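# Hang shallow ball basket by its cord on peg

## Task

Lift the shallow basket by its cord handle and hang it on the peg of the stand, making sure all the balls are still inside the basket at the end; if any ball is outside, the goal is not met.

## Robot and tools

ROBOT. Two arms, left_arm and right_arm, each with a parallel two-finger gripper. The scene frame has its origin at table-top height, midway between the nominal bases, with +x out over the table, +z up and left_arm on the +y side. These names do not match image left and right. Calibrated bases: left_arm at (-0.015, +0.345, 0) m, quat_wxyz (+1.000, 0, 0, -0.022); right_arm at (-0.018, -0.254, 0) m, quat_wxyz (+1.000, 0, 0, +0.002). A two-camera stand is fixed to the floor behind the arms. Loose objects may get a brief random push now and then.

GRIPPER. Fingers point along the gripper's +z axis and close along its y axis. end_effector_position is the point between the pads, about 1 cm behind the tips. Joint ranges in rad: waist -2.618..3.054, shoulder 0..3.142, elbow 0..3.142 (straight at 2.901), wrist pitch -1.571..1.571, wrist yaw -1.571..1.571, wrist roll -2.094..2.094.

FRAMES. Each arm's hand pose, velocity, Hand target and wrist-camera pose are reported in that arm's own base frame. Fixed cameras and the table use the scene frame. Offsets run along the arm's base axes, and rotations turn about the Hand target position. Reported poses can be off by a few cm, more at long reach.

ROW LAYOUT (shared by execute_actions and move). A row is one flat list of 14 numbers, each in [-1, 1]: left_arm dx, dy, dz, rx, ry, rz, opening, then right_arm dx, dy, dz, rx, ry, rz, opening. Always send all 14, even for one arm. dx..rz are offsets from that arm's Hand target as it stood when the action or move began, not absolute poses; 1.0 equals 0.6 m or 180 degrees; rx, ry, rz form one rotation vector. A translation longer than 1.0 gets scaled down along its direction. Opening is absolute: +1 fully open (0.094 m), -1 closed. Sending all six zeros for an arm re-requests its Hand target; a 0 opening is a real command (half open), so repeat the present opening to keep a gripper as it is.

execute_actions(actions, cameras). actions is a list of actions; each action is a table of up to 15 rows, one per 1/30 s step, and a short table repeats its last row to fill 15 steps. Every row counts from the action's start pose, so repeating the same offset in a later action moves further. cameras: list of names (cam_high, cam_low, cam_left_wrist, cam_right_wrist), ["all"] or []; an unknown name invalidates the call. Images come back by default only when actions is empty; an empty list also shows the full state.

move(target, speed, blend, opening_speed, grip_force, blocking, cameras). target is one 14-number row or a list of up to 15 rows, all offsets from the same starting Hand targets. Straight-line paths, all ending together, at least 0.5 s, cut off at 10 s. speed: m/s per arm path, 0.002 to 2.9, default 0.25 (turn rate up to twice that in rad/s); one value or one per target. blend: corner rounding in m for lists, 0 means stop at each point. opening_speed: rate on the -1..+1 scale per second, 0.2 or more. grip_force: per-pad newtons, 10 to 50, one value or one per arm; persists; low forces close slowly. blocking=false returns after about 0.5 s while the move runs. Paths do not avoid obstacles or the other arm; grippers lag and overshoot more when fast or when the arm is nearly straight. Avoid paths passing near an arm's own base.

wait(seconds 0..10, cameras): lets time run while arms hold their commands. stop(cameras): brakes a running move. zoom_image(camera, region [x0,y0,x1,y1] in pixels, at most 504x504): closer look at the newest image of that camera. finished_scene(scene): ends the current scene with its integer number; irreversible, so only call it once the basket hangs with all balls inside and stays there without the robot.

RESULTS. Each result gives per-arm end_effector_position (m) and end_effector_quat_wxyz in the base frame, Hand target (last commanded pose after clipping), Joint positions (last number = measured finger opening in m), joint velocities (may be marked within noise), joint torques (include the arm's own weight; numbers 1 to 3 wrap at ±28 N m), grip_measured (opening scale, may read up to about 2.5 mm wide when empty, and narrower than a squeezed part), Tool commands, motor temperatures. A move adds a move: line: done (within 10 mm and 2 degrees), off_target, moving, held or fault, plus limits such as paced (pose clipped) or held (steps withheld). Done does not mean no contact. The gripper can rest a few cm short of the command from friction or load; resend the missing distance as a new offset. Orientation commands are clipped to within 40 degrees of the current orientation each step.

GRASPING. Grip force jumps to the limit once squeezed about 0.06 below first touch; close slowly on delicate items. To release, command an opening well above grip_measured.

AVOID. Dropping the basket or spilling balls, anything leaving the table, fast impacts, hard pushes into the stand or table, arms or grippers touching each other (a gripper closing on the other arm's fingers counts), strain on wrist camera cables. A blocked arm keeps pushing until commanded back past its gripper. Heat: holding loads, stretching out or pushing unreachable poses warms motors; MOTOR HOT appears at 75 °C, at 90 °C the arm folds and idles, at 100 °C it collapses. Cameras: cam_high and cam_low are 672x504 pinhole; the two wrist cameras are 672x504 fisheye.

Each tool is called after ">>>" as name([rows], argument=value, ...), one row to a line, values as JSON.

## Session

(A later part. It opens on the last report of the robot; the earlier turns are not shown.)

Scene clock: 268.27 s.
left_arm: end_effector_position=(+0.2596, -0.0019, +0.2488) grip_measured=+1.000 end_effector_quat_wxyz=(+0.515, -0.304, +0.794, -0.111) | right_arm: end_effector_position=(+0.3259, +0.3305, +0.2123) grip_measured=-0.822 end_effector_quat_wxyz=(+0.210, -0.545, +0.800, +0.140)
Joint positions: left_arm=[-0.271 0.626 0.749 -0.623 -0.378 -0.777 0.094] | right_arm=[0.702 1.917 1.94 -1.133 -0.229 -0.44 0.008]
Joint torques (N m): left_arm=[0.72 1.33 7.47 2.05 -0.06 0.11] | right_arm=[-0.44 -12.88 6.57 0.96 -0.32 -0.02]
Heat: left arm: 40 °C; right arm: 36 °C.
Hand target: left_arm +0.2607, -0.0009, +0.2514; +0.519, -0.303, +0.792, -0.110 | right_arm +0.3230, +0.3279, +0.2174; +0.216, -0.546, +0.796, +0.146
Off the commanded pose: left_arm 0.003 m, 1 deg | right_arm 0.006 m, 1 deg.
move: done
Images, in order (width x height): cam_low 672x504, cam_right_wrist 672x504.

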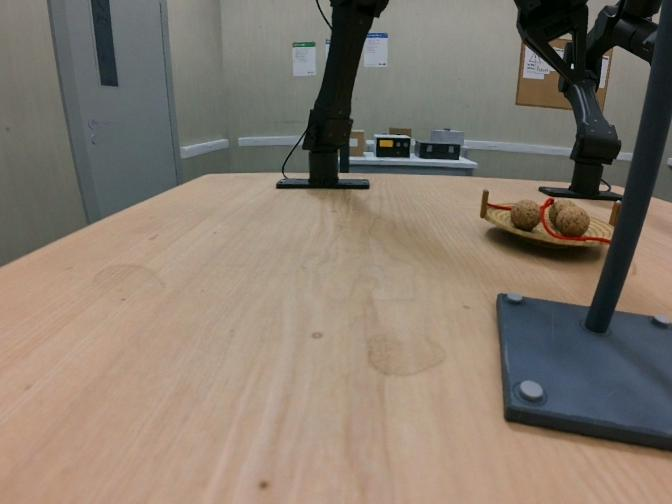

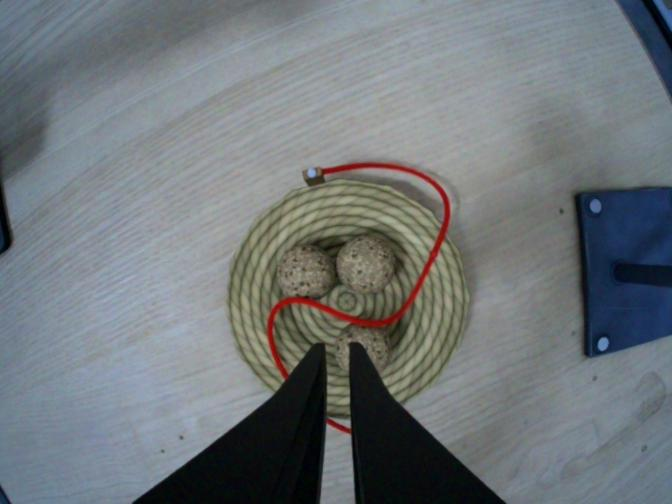

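>>> move([
  [0,0,0,0,0,0,1,-0.03,-0.08,0.1,0,0,0,-0.82],
  [0,0,0,0,0,0,1,-0.122,-0.463,0.138,0,0,-0.3,-0.82],
  [0.1755,-0.456,-0.085,-0.158,0.2396,-0.0834,0.2,-0.122,-0.463,0.138,0,0,-0.3,-0.82],
], speed=[0.2,0.3,0.3], blend=[0.03,0.02,0], cameras=["all"])

Scene clock: 314.93 s.
left_arm: end_effector_position=(+0.3670, -0.2709, +0.2019) grip_measured=+0.202 end_effector_quat_wxyz=(+0.098, -0.334, +0.904, -0.250) | right_arm: end_effector_position=(+0.2565, +0.0537, +0.3051) grip_measured=-0.822 end_effector_quat_wxyz=(+0.268, -0.131, +0.954, +0.035)
Joint positions: left_arm=[-0.586 1.806 1.732 -0.969 0.132 -1.331 0.056] | right_arm=[0.166 1.227 1.634 -1.433 -0.053 -0.092 0.008]
Joint torques (N m): left_arm=[-0.64 -9.26 9.43 1.01 0.1 -0.04] | right_arm=[-0.34 -4.08 5.42 0.89 0.02 0.11]
Motor temperatures (°C): left_arm=[25 26 38 40 26 22 24] | right_arm=[25 40 36 32 28 26 27]
Heat: left arm: 40 °C; right arm: 40 °C.
Hand target: left_arm +0.3659, -0.2745, +0.2003; +0.089, -0.334, +0.906, -0.244 | right_arm +0.2498, +0.0501, +0.3003; +0.259, -0.125, +0.957, +0.033
Off the commanded pose: left_arm 0.004 m, 1 deg | right_arm 0.009 m, 1 deg.
move: done

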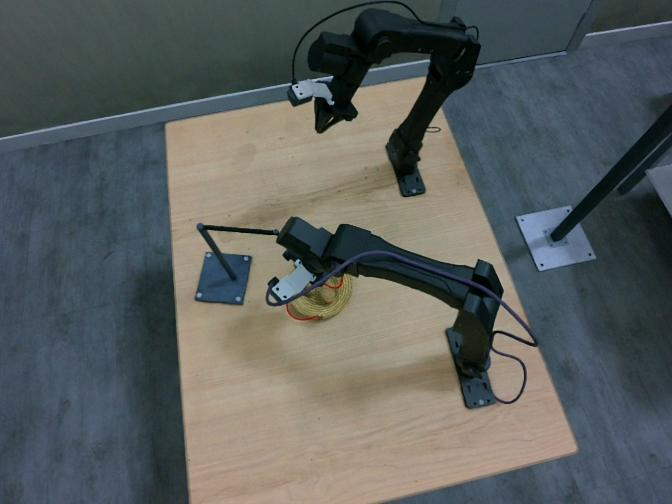

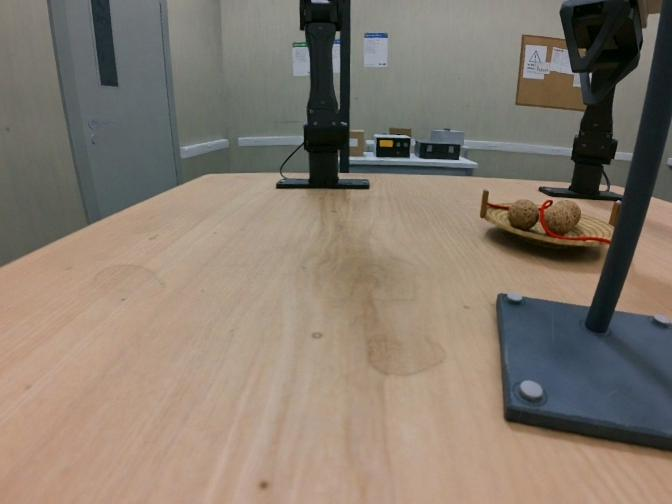

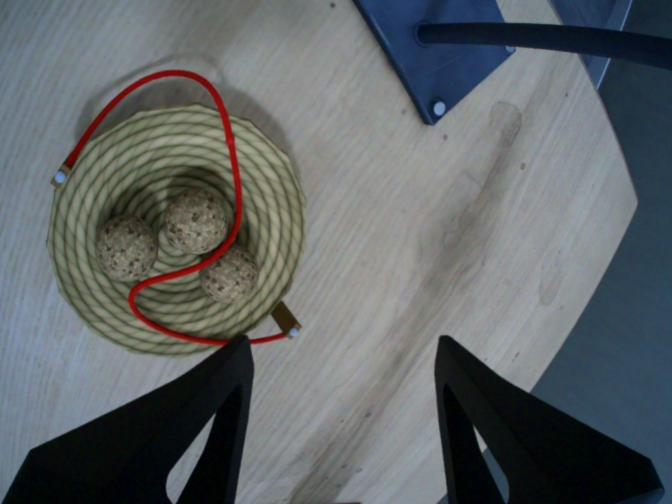

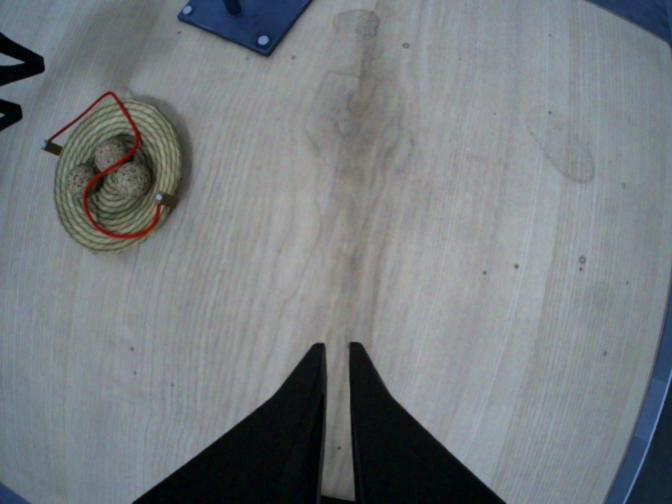

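>>> move(target=[0,0,0,0.1625,-0.19,-0.433,-0.3,0,0,0,0,0,0,-0.82], speed=0.8)

>>> move(target=[0,0,0,0.1625,-0.19,-0.433,-0.3,0,0,0,0,0,0,-0.82], speed=0.8, cameras=["cam_left_wrist"])

Scene clock: 331.43 s.
left_arm: end_effector_position=(+0.3969, -0.2404, +0.2052) grip_measured=-0.298 end_effector_quat_wxyz=(+0.269, +0.304, +0.911, -0.073) | right_arm: end_effector_position=(+0.2565, +0.0537, +0.3051) grip_measured=-0.822 end_effector_quat_wxyz=(+0.268, -0.131, +0.954, +0.035)
Joint positions: left_arm=[-0.537 1.806 1.732 -0.933 0.026 0.1 0.033] | right_arm=[0.166 1.227 1.634 -1.433 -0.053 -0.092 0.008]
Joint torques (N m): left_arm=[-5.39 -10.71 7.99 0.85 0.96 1.45] | right_arm=[-0.38 -4.08 5.41 0.89 0.01 0.11]
Motor temperatures (°C): left_arm=[25 27 37 38 26 22 24] | right_arm=[25 35 35 32 28 26 27]
Heat: left arm: 38 °C; right arm: 35 °C.
Hand target: left_arm +0.3659, -0.2745, +0.2004; +0.234, +0.405, +0.877, -0.108 | right_arm +0.2498, +0.0501, +0.3003; +0.259, -0.125, +0.957, +0.033
Off the commanded pose: left_arm 0.046 m, 13 deg | right_arm 0.009 m, 1 deg.
move: off_target (left_arm)

Scene clock: 333.63 s.
left_arm: end_effector_position=(+0.3667, -0.2731, +0.2042) grip_measured=-0.298 end_effector_quat_wxyz=(+0.250, +0.902, +0.336, +0.105) | right_arm: end_effector_position=(+0.2565, +0.0537, +0.3051) grip_measured=-0.822 end_effector_quat_wxyz=(+0.268, -0.131, +0.954, +0.035)
Joint positions: left_arm=[-0.598 1.802 1.733 -0.964 0.113 1.799 0.033] | right_arm=[0.166 1.227 1.634 -1.433 -0.053 -0.092 0.008]
Joint torques (N m): left_arm=[0.32 -8.85 9.42 0.97 0.2 0.05] | right_arm=[-0.36 -4.08 5.41 0.89 0.01 0.11]
Heat: left arm: 38 °C; right arm: 35 °C.
Hand target: left_arm +0.3660, -0.2744, +0.2004; +0.242, +0.906, +0.335, +0.090 | right_arm +0.2498, +0.0501, +0.3003; +0.259, -0.125, +0.957, +0.033
Off the commanded pose: left_arm 0.004 m, 2 deg | right_arm 0.009 m, 1 deg.
move: done; limits=paced
Images, in order (width x height): cam_left_wrist 672x504.

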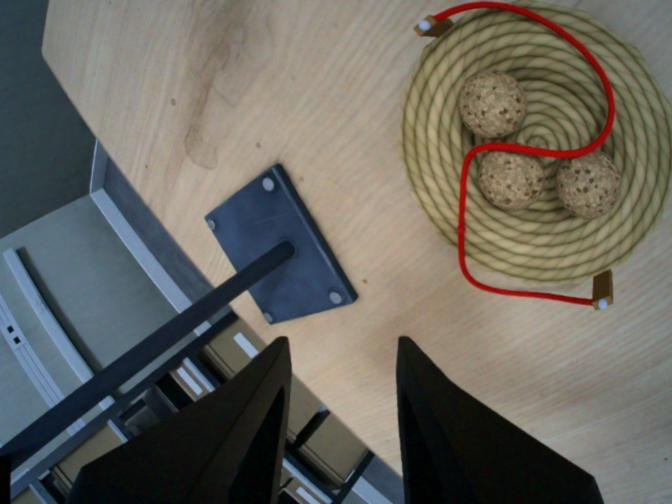

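>>> execute_actions(actions=[])

>>> zoom_image(camera="cam_high", region=[180, 180, 420, 360])

Scene clock: 339.33 s.
left_arm: end_effector_position=(+0.3667, -0.2730, +0.2041) grip_measured=-0.298 end_effector_quat_wxyz=(+0.249, +0.902, +0.336, +0.105) | right_arm: end_effector_position=(+0.2565, +0.0537, +0.3051) grip_measured=-0.822 end_effector_quat_wxyz=(+0.268, -0.131, +0.954, +0.035)
Joint positions: left_arm=[-0.598 1.802 1.733 -0.964 0.113 1.8 0.033] | right_arm=[0.166 1.227 1.634 -1.433 -0.053 -0.092 0.008]
Joint velocities: within noise
Joint torques (N m): left_arm=[0.32 -8.84 9.4 0.97 0.2 0.06] | right_arm=[-0.36 -4.1 5.41 0.9 0.01 0.11]
Motor temperatures (°C): left_arm=[25 28 38 38 26 22 24] | right_arm=[25 34 35 32 28 26 27]
Heat: left arm: 38 °C; right arm: 35 °C.
Hand target: left_arm +0.3660, -0.2744, +0.2004; +0.242, +0.906, +0.335, +0.090 | right_arm +0.2498, +0.0501, +0.3003; +0.259, -0.125, +0.957, +0.033
Tool commands: left_gripper/opening=-0.3 right_gripper/opening=-0.82
Off the commanded pose: left_arm 0.004 m, 2 deg | right_arm 0.009 m, 1 deg.

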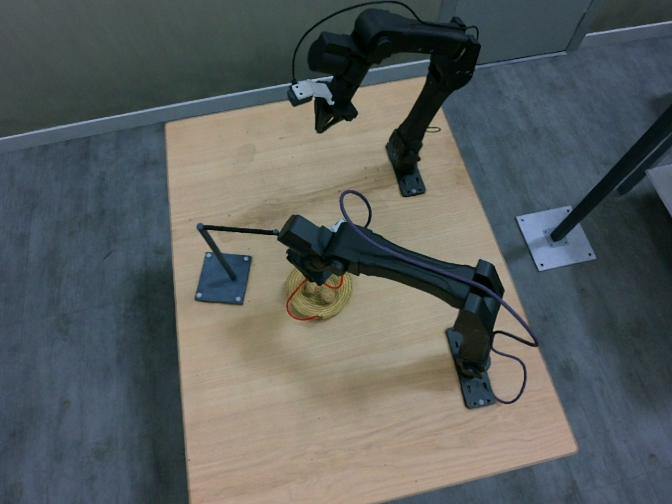

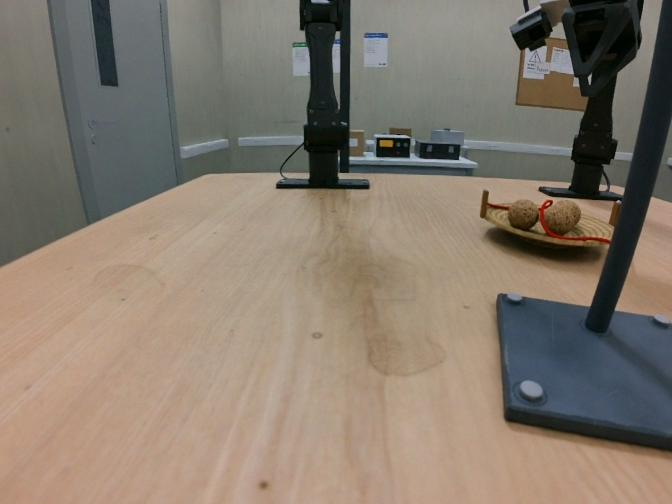

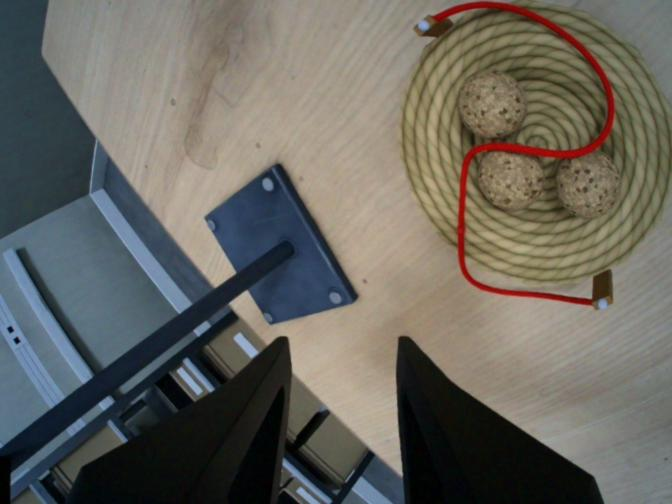

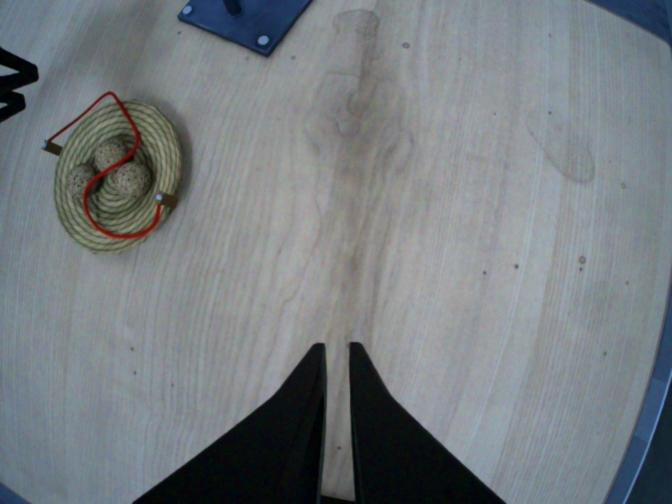

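Scaled by 2.100 from the camera's 672x504 image, which has a finer 960x720 frame.

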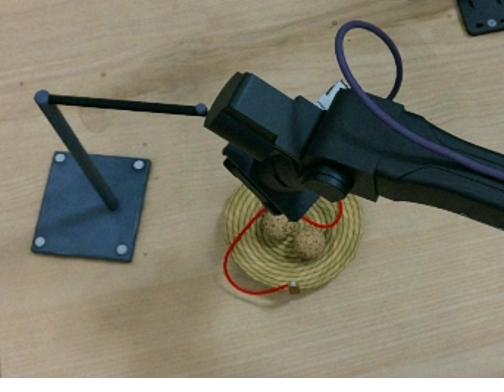

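>>> move(target=[0.0133,0.039,-0.195,0,0,0,-0.3,0,0,0,0,0,0,-0.82], speed=0.15, cameras=["cam_left_wrist","cam_low"])

>>> zoom_image(camera="cam_low", region=[460, 120, 672, 280])

Scene clock: 345.10 s.
left_arm: end_effector_position=(+0.3779, -0.2528, +0.0978) grip_measured=-0.298 end_effector_quat_wxyz=(+0.249, +0.903, +0.334, +0.106) | right_arm: end_effector_position=(+0.2565, +0.0537, +0.3051) grip_measured=-0.822 end_effector_quat_wxyz=(+0.268, -0.131, +0.954, +0.035)
Joint positions: left_arm=[-0.535 1.814 1.323 -0.548 0.144 1.858 0.033] | right_arm=[0.166 1.227 1.634 -1.433 -0.053 -0.092 0.008]
Joint torques (N m): left_arm=[0.61 -9.47 5.9 1.33 0.24 0.06] | right_arm=[-0.38 -4.08 5.41 0.9 0.01 0.11]
Heat: left arm: 38 °C; right arm: 34 °C.
Hand target: left_arm +0.3740, -0.2511, +0.0834; +0.242, +0.906, +0.335, +0.091 | right_arm +0.2498, +0.0501, +0.3003; +0.259, -0.125, +0.957, +0.033
Off the commanded pose: left_arm 0.015 m, 2 deg | right_arm 0.009 m, 1 deg.
move: off_target (left_arm)
Images, in order (width x height): cam_low 672x504, cam_left_wrist 672x504.

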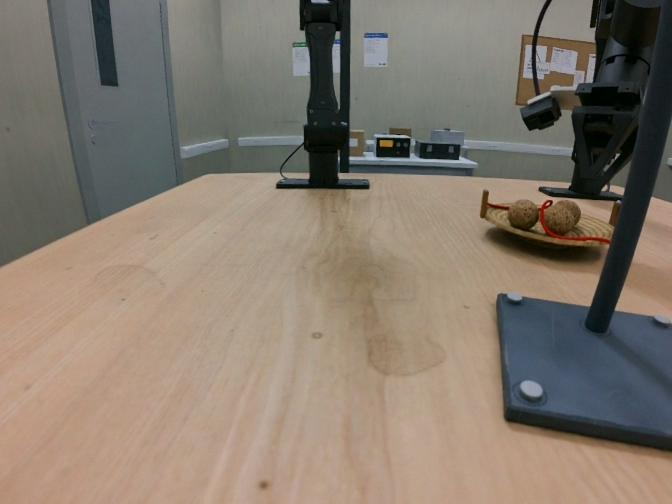

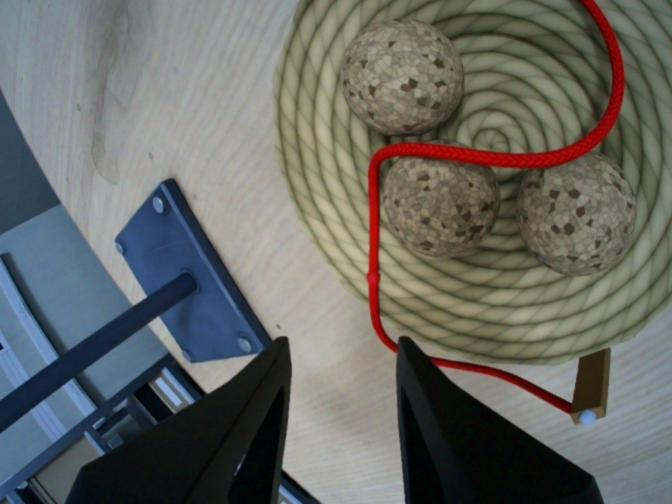

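Scaled by 2.377 from the camera's 672x504 image, which has a finer 960x720 frame.

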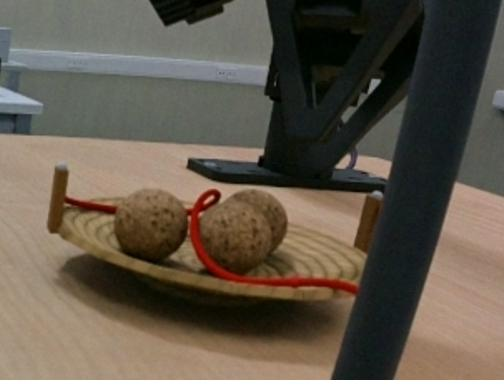

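>>> move(target=[0.0275,-0.0157,-0.02,0.1056,0.0901,0,-0.5,0,0,0,0,0,0,-0.82], speed=0.1, cameras=["cam_left_wrist","cam_low"])

>>> zoom_image(camera="cam_low", region=[460, 120, 672, 280])

Scene clock: 361.37 s.
left_arm: end_effector_position=(+0.3940, -0.2592, +0.0799) grip_measured=-0.498 end_effector_quat_wxyz=(+0.056, +0.936, +0.346, +0.027) | right_arm: end_effector_position=(+0.2565, +0.0537, +0.3051) grip_measured=-0.822 end_effector_quat_wxyz=(+0.268, -0.131, +0.954, +0.035)
Joint positions: left_arm=[-0.575 2.266 2.055 -1.237 0.025 1.858 0.024] | right_arm=[0.166 1.227 1.634 -1.433 -0.053 -0.092 0.008]
Joint torques (N m): left_arm=[-0.77 -12.34 8.69 0.19 0.02 -0.08] | right_arm=[-0.35 -4.08 5.42 0.89 0.01 0.11]
Heat: left arm: 38 °C; right arm: 34 °C.
Hand target: left_arm +0.3905, -0.2606, +0.0714; +0.040, +0.937, +0.346, +0.016 | right_arm +0.2498, +0.0501, +0.3003; +0.259, -0.125, +0.957, +0.033
Off the commanded pose: left_arm 0.009 m, 2 deg | right_arm 0.009 m, 1 deg.
move: done
Images, in order (width x height): cam_low 672x504, cam_left_wrist 672x504.

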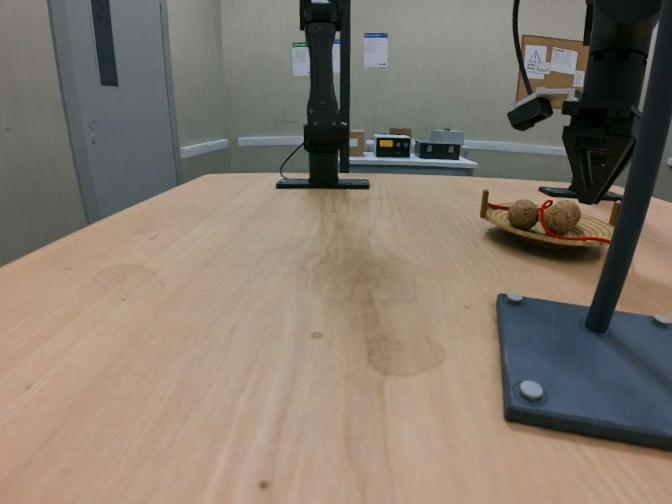

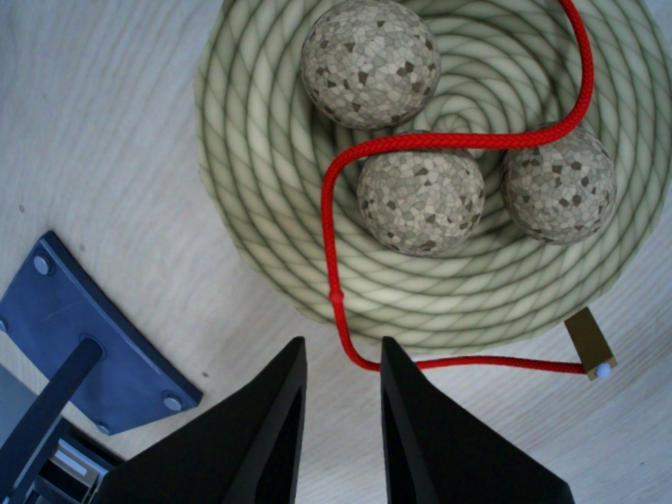

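Scaled by 2.377 from the camera's 672x504 image, which has a finer 960x720 frame.

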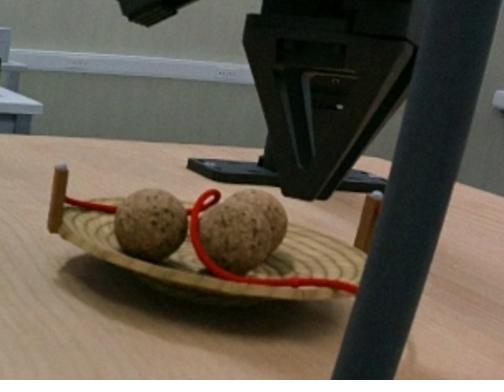

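>>> move(target=[-0.0058,-0.0137,-0.055,0,0,0,-0.45,0,0,0,0,0,0,-0.82], speed=0.06, cameras=["cam_left_wrist","cam_low"])

>>> zoom_image(camera="cam_low", region=[460, 120, 672, 280])

Scene clock: 366.10 s.
left_arm: end_effector_position=(+0.3918, -0.2688, +0.0573) grip_measured=-0.452 end_effector_quat_wxyz=(+0.057, +0.936, +0.345, +0.027) | right_arm: end_effector_position=(+0.2565, +0.0537, +0.3051) grip_measured=-0.822 end_effector_quat_wxyz=(+0.268, -0.131, +0.954, +0.035)
Joint positions: left_arm=[-0.595 2.283 1.993 -1.157 0.023 1.839 0.026] | right_arm=[0.166 1.227 1.634 -1.433 -0.053 -0.092 0.008]
Joint torques (N m): left_arm=[-0.65 -12.68 5.49 0.59 -0.01 -0.08] | right_arm=[-0.36 -4.08 5.41 0.9 0.01 0.11]
Heat: left arm: 37 °C; right arm: 34 °C.
Hand target: left_arm +0.3869, -0.2687, +0.0384; +0.040, +0.937, +0.346, +0.016 | right_arm +0.2498, +0.0501, +0.3003; +0.259, -0.125, +0.957, +0.033
Off the commanded pose: left_arm 0.019 m, 2 deg | right_arm 0.009 m, 1 deg.
move: off_target (left_arm)
Images, in order (width x height): cam_low 672x504, cam_left_wrist 672x504.

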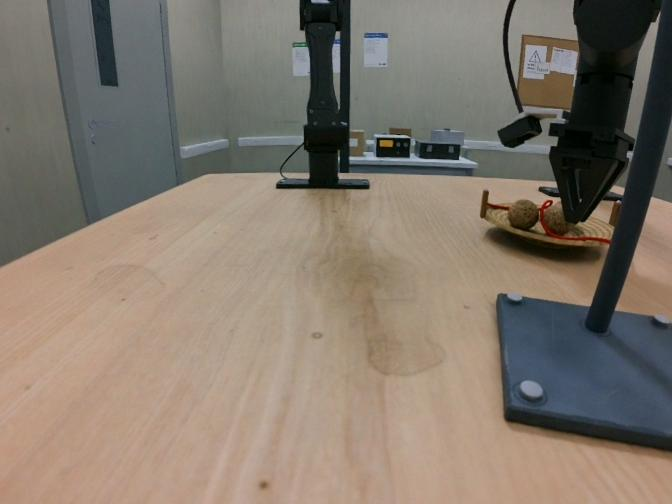

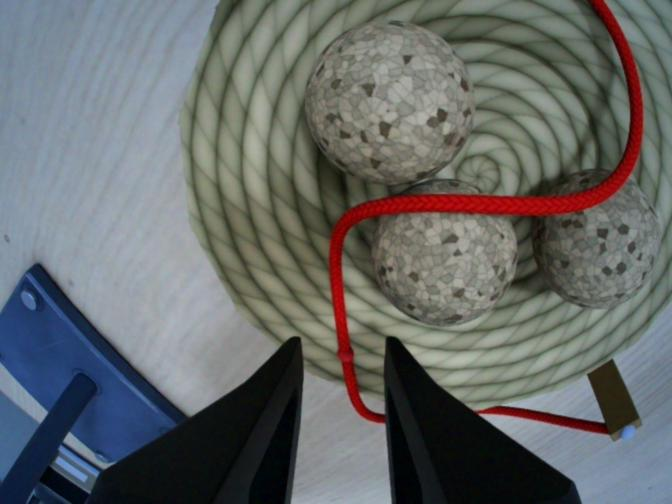

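Scaled by 2.377 from the camera's 672x504 image, which has a finer 960x720 frame.

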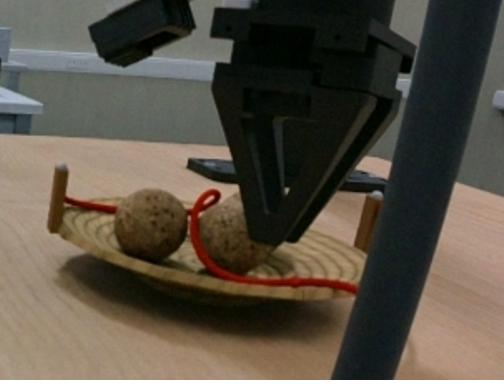

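>>> move(target=[-0.002,0,-0.027,0,0,0,-0.45,0,0,0,0,0,0,-0.82], speed=0.05, cameras=["cam_left_wrist","cam_low"])

>>> zoom_image(camera="cam_low", region=[460, 120, 672, 280])

Scene clock: 369.07 s.
left_arm: end_effector_position=(+0.3924, -0.2691, +0.0439) grip_measured=-0.452 end_effector_quat_wxyz=(+0.059, +0.936, +0.346, +0.029) | right_arm: end_effector_position=(+0.2565, +0.0537, +0.3051) grip_measured=-0.822 end_effector_quat_wxyz=(+0.268, -0.131, +0.954, +0.035)
Joint positions: left_arm=[-0.595 2.283 1.939 -1.096 0.022 1.838 0.026] | right_arm=[0.166 1.227 1.634 -1.433 -0.053 -0.092 0.008]
Joint torques (N m): left_arm=[-0.81 -12.34 5.34 0.63 -0.01 -0.08] | right_arm=[-0.38 -4.08 5.39 0.89 0.01 0.11]
Heat: left arm: 37 °C; right arm: 34 °C.
Hand target: left_arm +0.3858, -0.2687, +0.0223; +0.040, +0.937, +0.346, +0.016 | right_arm +0.2498, +0.0501, +0.3003; +0.259, -0.125, +0.957, +0.033
Off the commanded pose: left_arm 0.023 m, 3 deg | right_arm 0.009 m, 1 deg.
move: off_target (left_arm)
Images, in order (width x height): cam_low 672x504, cam_left_wrist 672x504.

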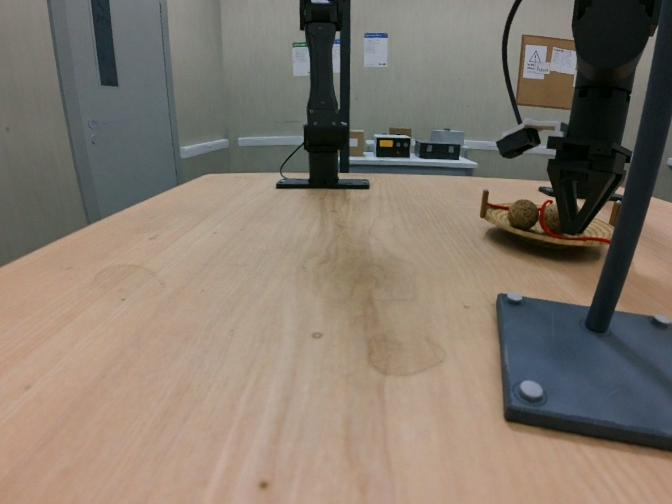

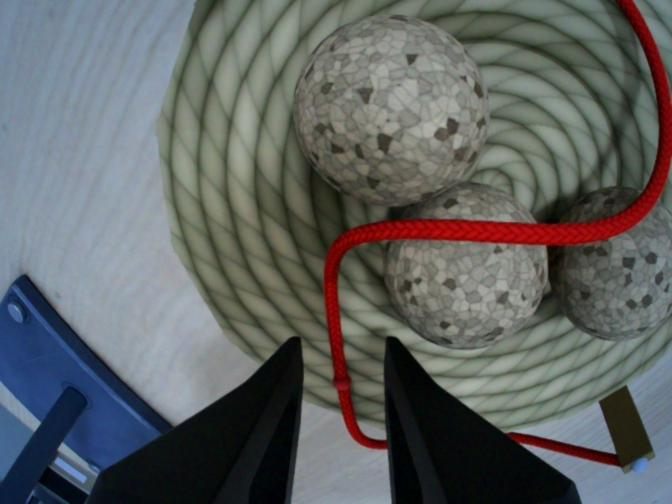

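Scaled by 2.377 from the camera's 672x504 image, which has a finer 960x720 frame.

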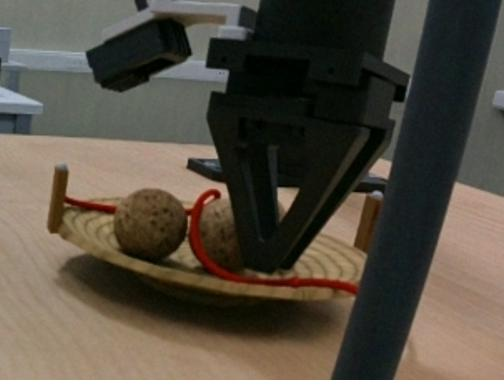

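>>> move(target=[0.0,0,-0.013,0,0,0,-0.45,0,0,0,0,0,0,-0.82], speed=0.04)

>>> move(target=[0.0,0,0,0,0,0,-1,0,0,0,0,0,0,-0.82], opening_speed=0.5, cameras=["cam_left_wrist","cam_low"])

>>> zoom_image(camera="cam_low", region=[460, 120, 672, 280])

Scene clock: 371.93 s.
left_arm: end_effector_position=(+0.3926, -0.2692, +0.0370) grip_measured=-0.452 end_effector_quat_wxyz=(+0.059, +0.936, +0.346, +0.029) | right_arm: end_effector_position=(+0.2565, +0.0537, +0.3051) grip_measured=-0.822 end_effector_quat_wxyz=(+0.268, -0.131, +0.954, +0.035)
Joint positions: left_arm=[-0.595 2.287 1.919 -1.072 0.022 1.838 0.026] | right_arm=[0.166 1.227 1.634 -1.433 -0.053 -0.092 0.008]
Joint torques (N m): left_arm=[-0.8 -12.22 5.16 0.63 -0.01 -0.08] | right_arm=[-0.38 -4.08 5.41 0.89 0.01 0.11]
Heat: left arm: 37 °C; right arm: 34 °C.
Hand target: left_arm +0.3858, -0.2687, +0.0144; +0.040, +0.937, +0.346, +0.016 | right_arm +0.2498, +0.0501, +0.3003; +0.259, -0.125, +0.957, +0.033
Off the commanded pose: left_arm 0.023 m, 3 deg | right_arm 0.009 m, 1 deg.
move: off_target (left_arm)

Scene clock: 373.30 s.
left_arm: end_effector_position=(+0.3936, -0.2699, +0.0371) grip_measured=-0.953 end_effector_quat_wxyz=(+0.061, +0.936, +0.346, +0.030) | right_arm: end_effector_position=(+0.2565, +0.0537, +0.3051) grip_measured=-0.822 end_effector_quat_wxyz=(+0.268, -0.131, +0.954, +0.035)
Joint positions: left_arm=[-0.595 2.287 1.919 -1.067 0.022 1.837 0.002] | right_arm=[0.166 1.227 1.634 -1.433 -0.053 -0.092 0.008]
Joint torques (N m): left_arm=[-0.83 -12.26 5.23 0.6 -0.01 -0.08] | right_arm=[-0.35 -4.1 5.41 0.89 0.02 0.11]
Heat: left arm: 37 °C; right arm: 34 °C.
Hand target: left_arm +0.3858, -0.2687, +0.0144; +0.040, +0.937, +0.346, +0.016 | right_arm +0.2498, +0.0501, +0.3003; +0.259, -0.125, +0.957, +0.033
Off the commanded pose: left_arm 0.024 m, 3 deg | right_arm 0.009 m, 1 deg.
move: off_target (left_arm)
Images, in order (width x height): cam_low 672x504, cam_left_wrist 672x504.

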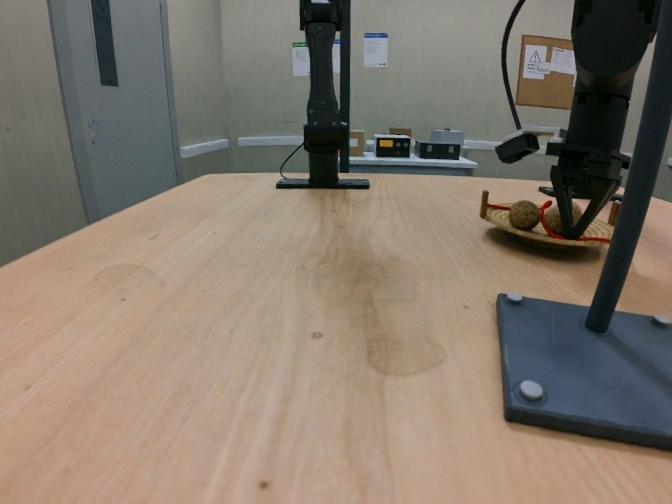

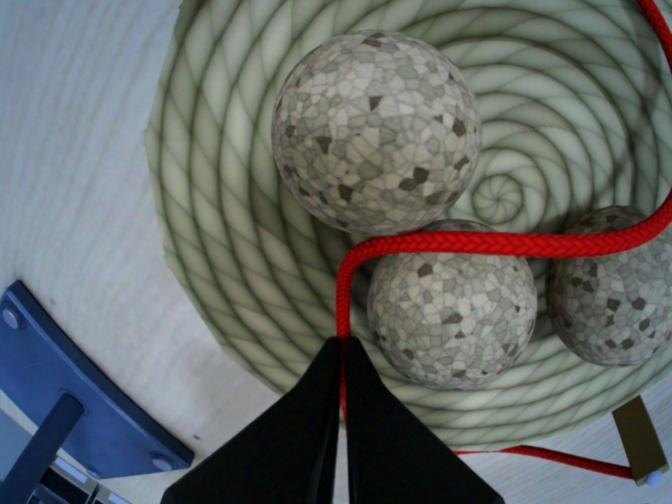

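Scaled by 2.377 from the camera's 672x504 image, which has a finer 960x720 frame.

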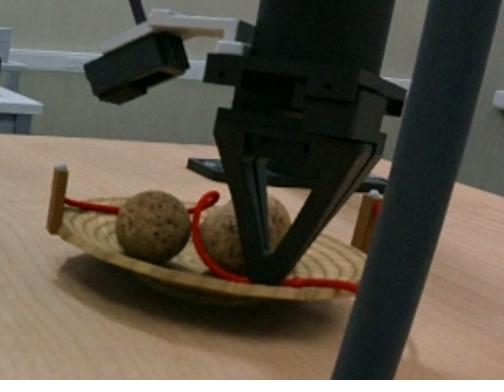

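>>> execute_actions(actions=[])

>>> zoom_image(camera="cam_high", region=[180, 180, 420, 360])

>>> zoom_image(camera="cam_right_wrist", region=[0, 0, 336, 252])

Scene clock: 382.30 s.
left_arm: end_effector_position=(+0.3936, -0.2699, +0.0371) grip_measured=-0.956 end_effector_quat_wxyz=(+0.061, +0.936, +0.346, +0.030) | right_arm: end_effector_position=(+0.2565, +0.0537, +0.3051) grip_measured=-0.822 end_effector_quat_wxyz=(+0.268, -0.131, +0.954, +0.035)
Joint positions: left_arm=[-0.595 2.287 1.919 -1.067 0.022 1.837 0.002] | right_arm=[0.166 1.227 1.634 -1.433 -0.053 -0.092 0.008]
Joint velocities: within noise
Joint torques (N m): left_arm=[-0.8 -12.26 5.23 0.6 -0.01 -0.07] | right_arm=[-0.36 -4.08 5.42 0.89 0.01 0.11]
Motor temperatures (°C): left_arm=[25 31 36 36 26 22 24] | right_arm=[25 30 34 32 28 26 27]
Heat: left arm: 36 °C; right arm: 34 °C.
Hand target: left_arm +0.3858, -0.2687, +0.0144; +0.040, +0.937, +0.346, +0.016 | right_arm +0.2498, +0.0501, +0.3003; +0.259, -0.125, +0.957, +0.033
Tool commands: left_gripper/opening=-1.0 right_gripper/opening=-0.82
Off the commanded pose: left_arm 0.024 m, 3 deg | right_arm 0.009 m, 1 deg.

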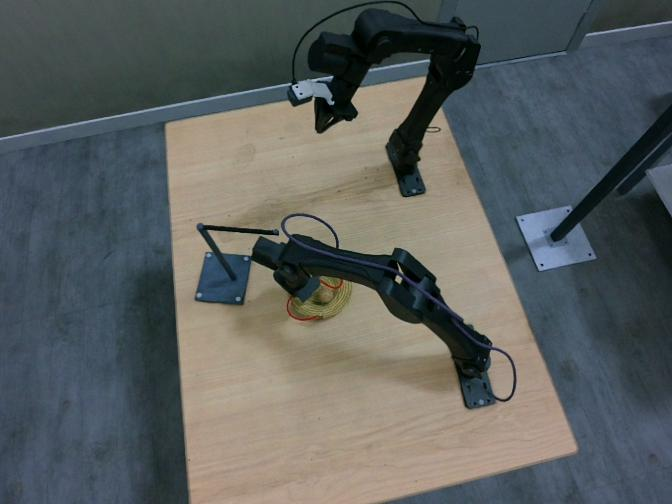

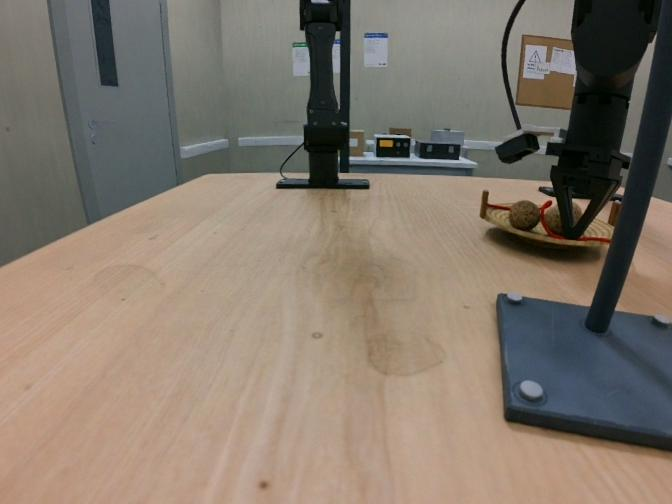

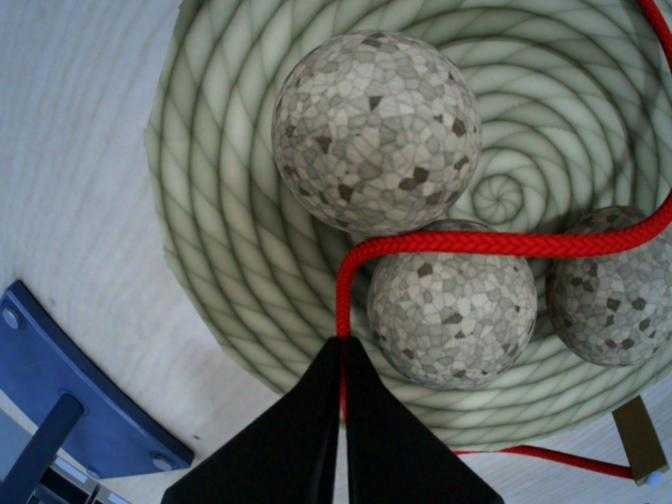

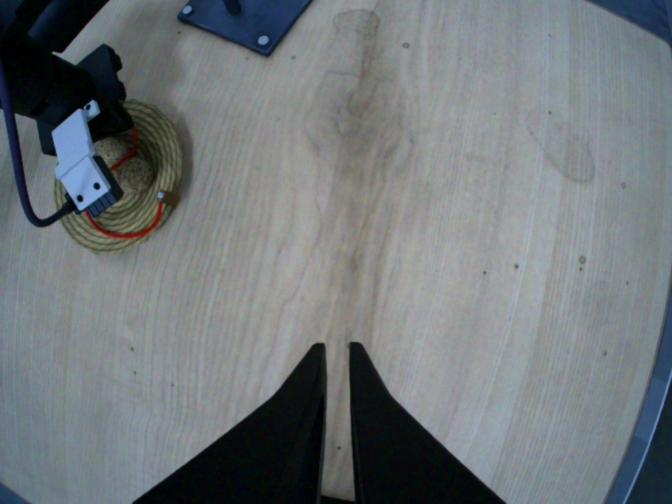

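Scaled by 2.100 from the camera's 672x504 image, which has a finer 960x720 frame.

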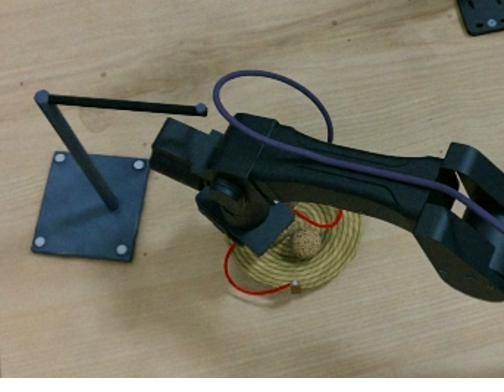

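Scaled by 1.500 from the camera's 672x504 image, which has a finer 960x720 frame.

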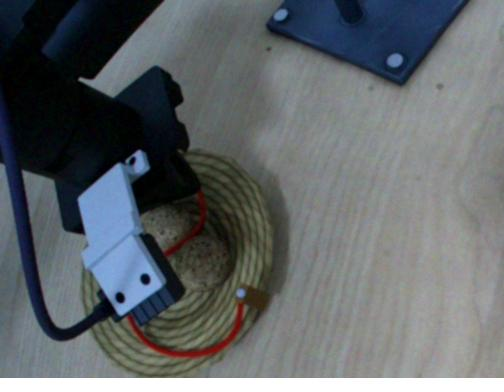

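>>> move([
  [-0.015,0.055,0.09,0,0,0,-1,0,0,0,0,0,0,-0.82],
  [-0.085,0.055,0.245,0,0,0.1,-1,0,0,0,0,0,0,-0.82],
], speed=[0.08,0.12], blend=[0.02,0], cameras=["all"])

Scene clock: 391.97 s.
left_arm: end_effector_position=(+0.3329, -0.2179, +0.1207) grip_measured=-0.957 end_effector_quat_wxyz=(-0.016, +0.865, +0.501, -0.007) | right_arm: end_effector_position=(+0.2565, +0.0537, +0.3051) grip_measured=-0.822 end_effector_quat_wxyz=(+0.268, -0.131, +0.954, +0.035)
Joint positions: left_arm=[-0.583 2.112 1.976 -1.47 -0.002 1.509 0.002] | right_arm=[0.166 1.227 1.634 -1.433 -0.053 -0.092 0.008]
Joint torques (N m): left_arm=[-3.47 -20.77 10.24 0.16 -0.03 -0.06] | right_arm=[-0.38 -4.07 5.41 0.91 0.02 0.11]
Heat: left arm: 36 °C; right arm: 34 °C.
Hand target: left_arm +0.3349, -0.2357, +0.1615; +0.037, +0.872, +0.488, +0.022 | right_arm +0.2498, +0.0501, +0.3003; +0.259, -0.125, +0.957, +0.033
Off the commanded pose: left_arm 0.044 m, 7 deg | right_arm 0.009 m, 1 deg.
move: off_target (left_arm)

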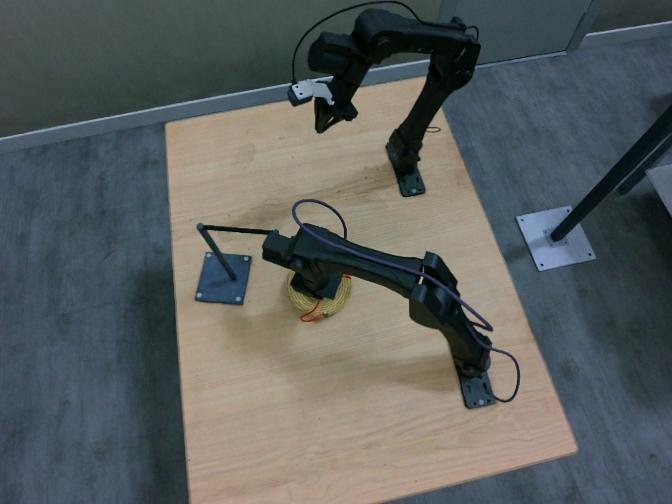

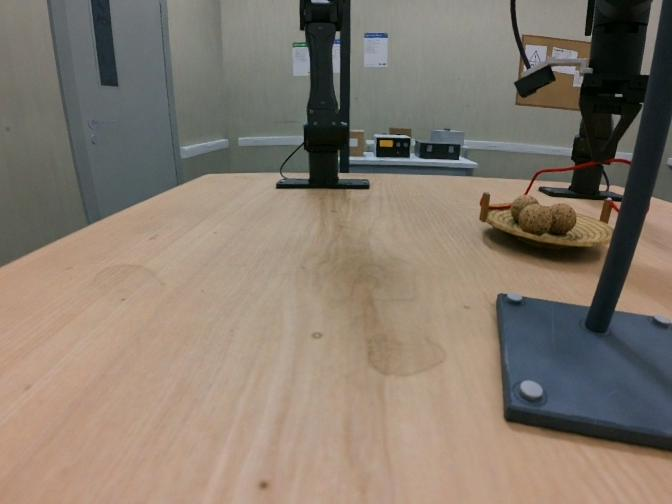

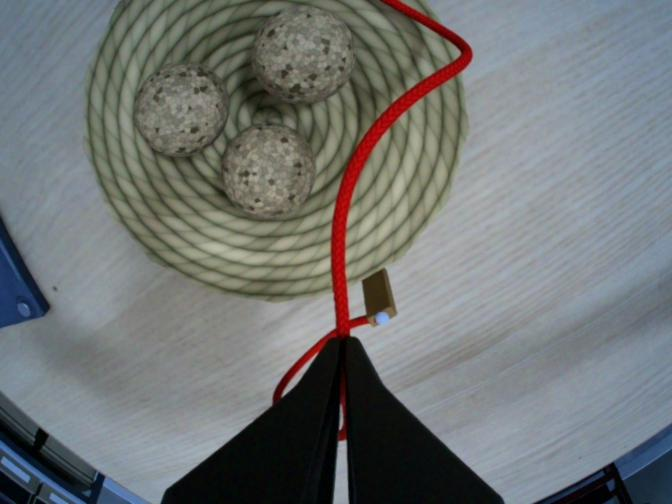

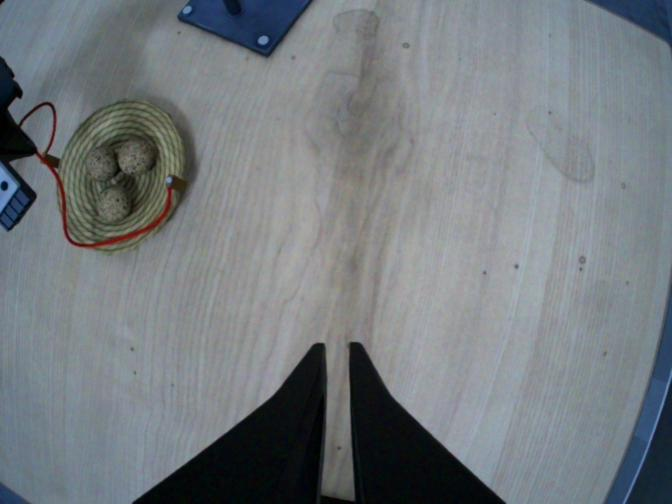

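>>> move(target=[-0.035,0.075,-0.075,0,0,0,-1,0,0,0,0,0,0,-0.82], speed=0.08, cameras=["cam_high","cam_left_wrist"])

>>> zoom_image(camera="cam_high", region=[180, 180, 420, 360])

Scene clock: 397.33 s.
left_arm: end_effector_position=(+0.3146, -0.1936, +0.1105) grip_measured=-0.957 end_effector_quat_wxyz=(+0.027, +0.871, +0.490, +0.017) | right_arm: end_effector_position=(+0.2565, +0.0537, +0.3051) grip_measured=-0.822 end_effector_quat_wxyz=(+0.268, -0.131, +0.954, +0.035)
Joint positions: left_arm=[-0.556 1.885 1.609 -1.231 -0.003 1.561 0.002] | right_arm=[0.166 1.227 1.634 -1.433 -0.053 -0.092 0.008]
Joint torques (N m): left_arm=[0.5 -14.52 5.16 0.51 0 0.11] | right_arm=[-0.35 -4.1 5.41 0.89 0.01 0.11]
Heat: left arm: 37 °C; right arm: 34 °C.
Hand target: left_arm +0.3138, -0.1907, +0.1164; +0.037, +0.872, +0.488, +0.022 | right_arm +0.2498, +0.0501, +0.3003; +0.259, -0.125, +0.957, +0.033
Off the commanded pose: left_arm 0.007 m, 1 deg | right_arm 0.009 m, 1 deg.
move: done
Images, in order (width x height): cam_high 672x504, cam_left_wrist 672x504.

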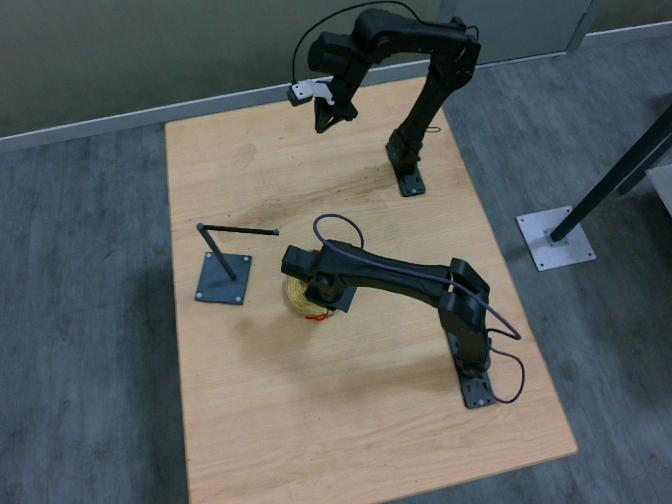

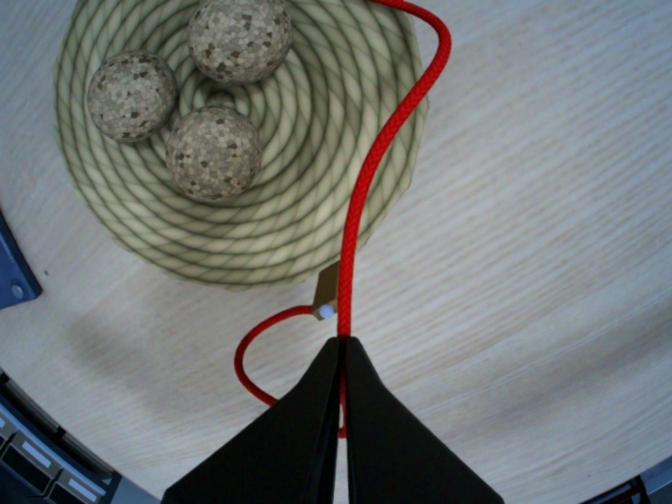

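Scaled by 2.100 from the camera's 672x504 image, which has a finer 960x720 frame.

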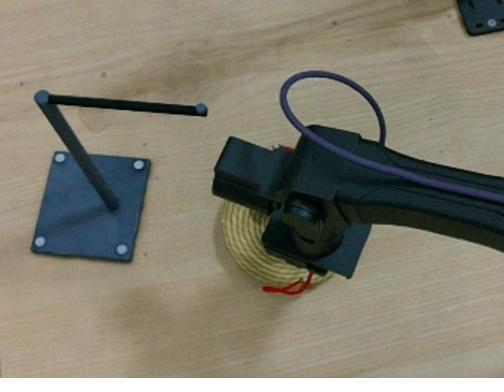

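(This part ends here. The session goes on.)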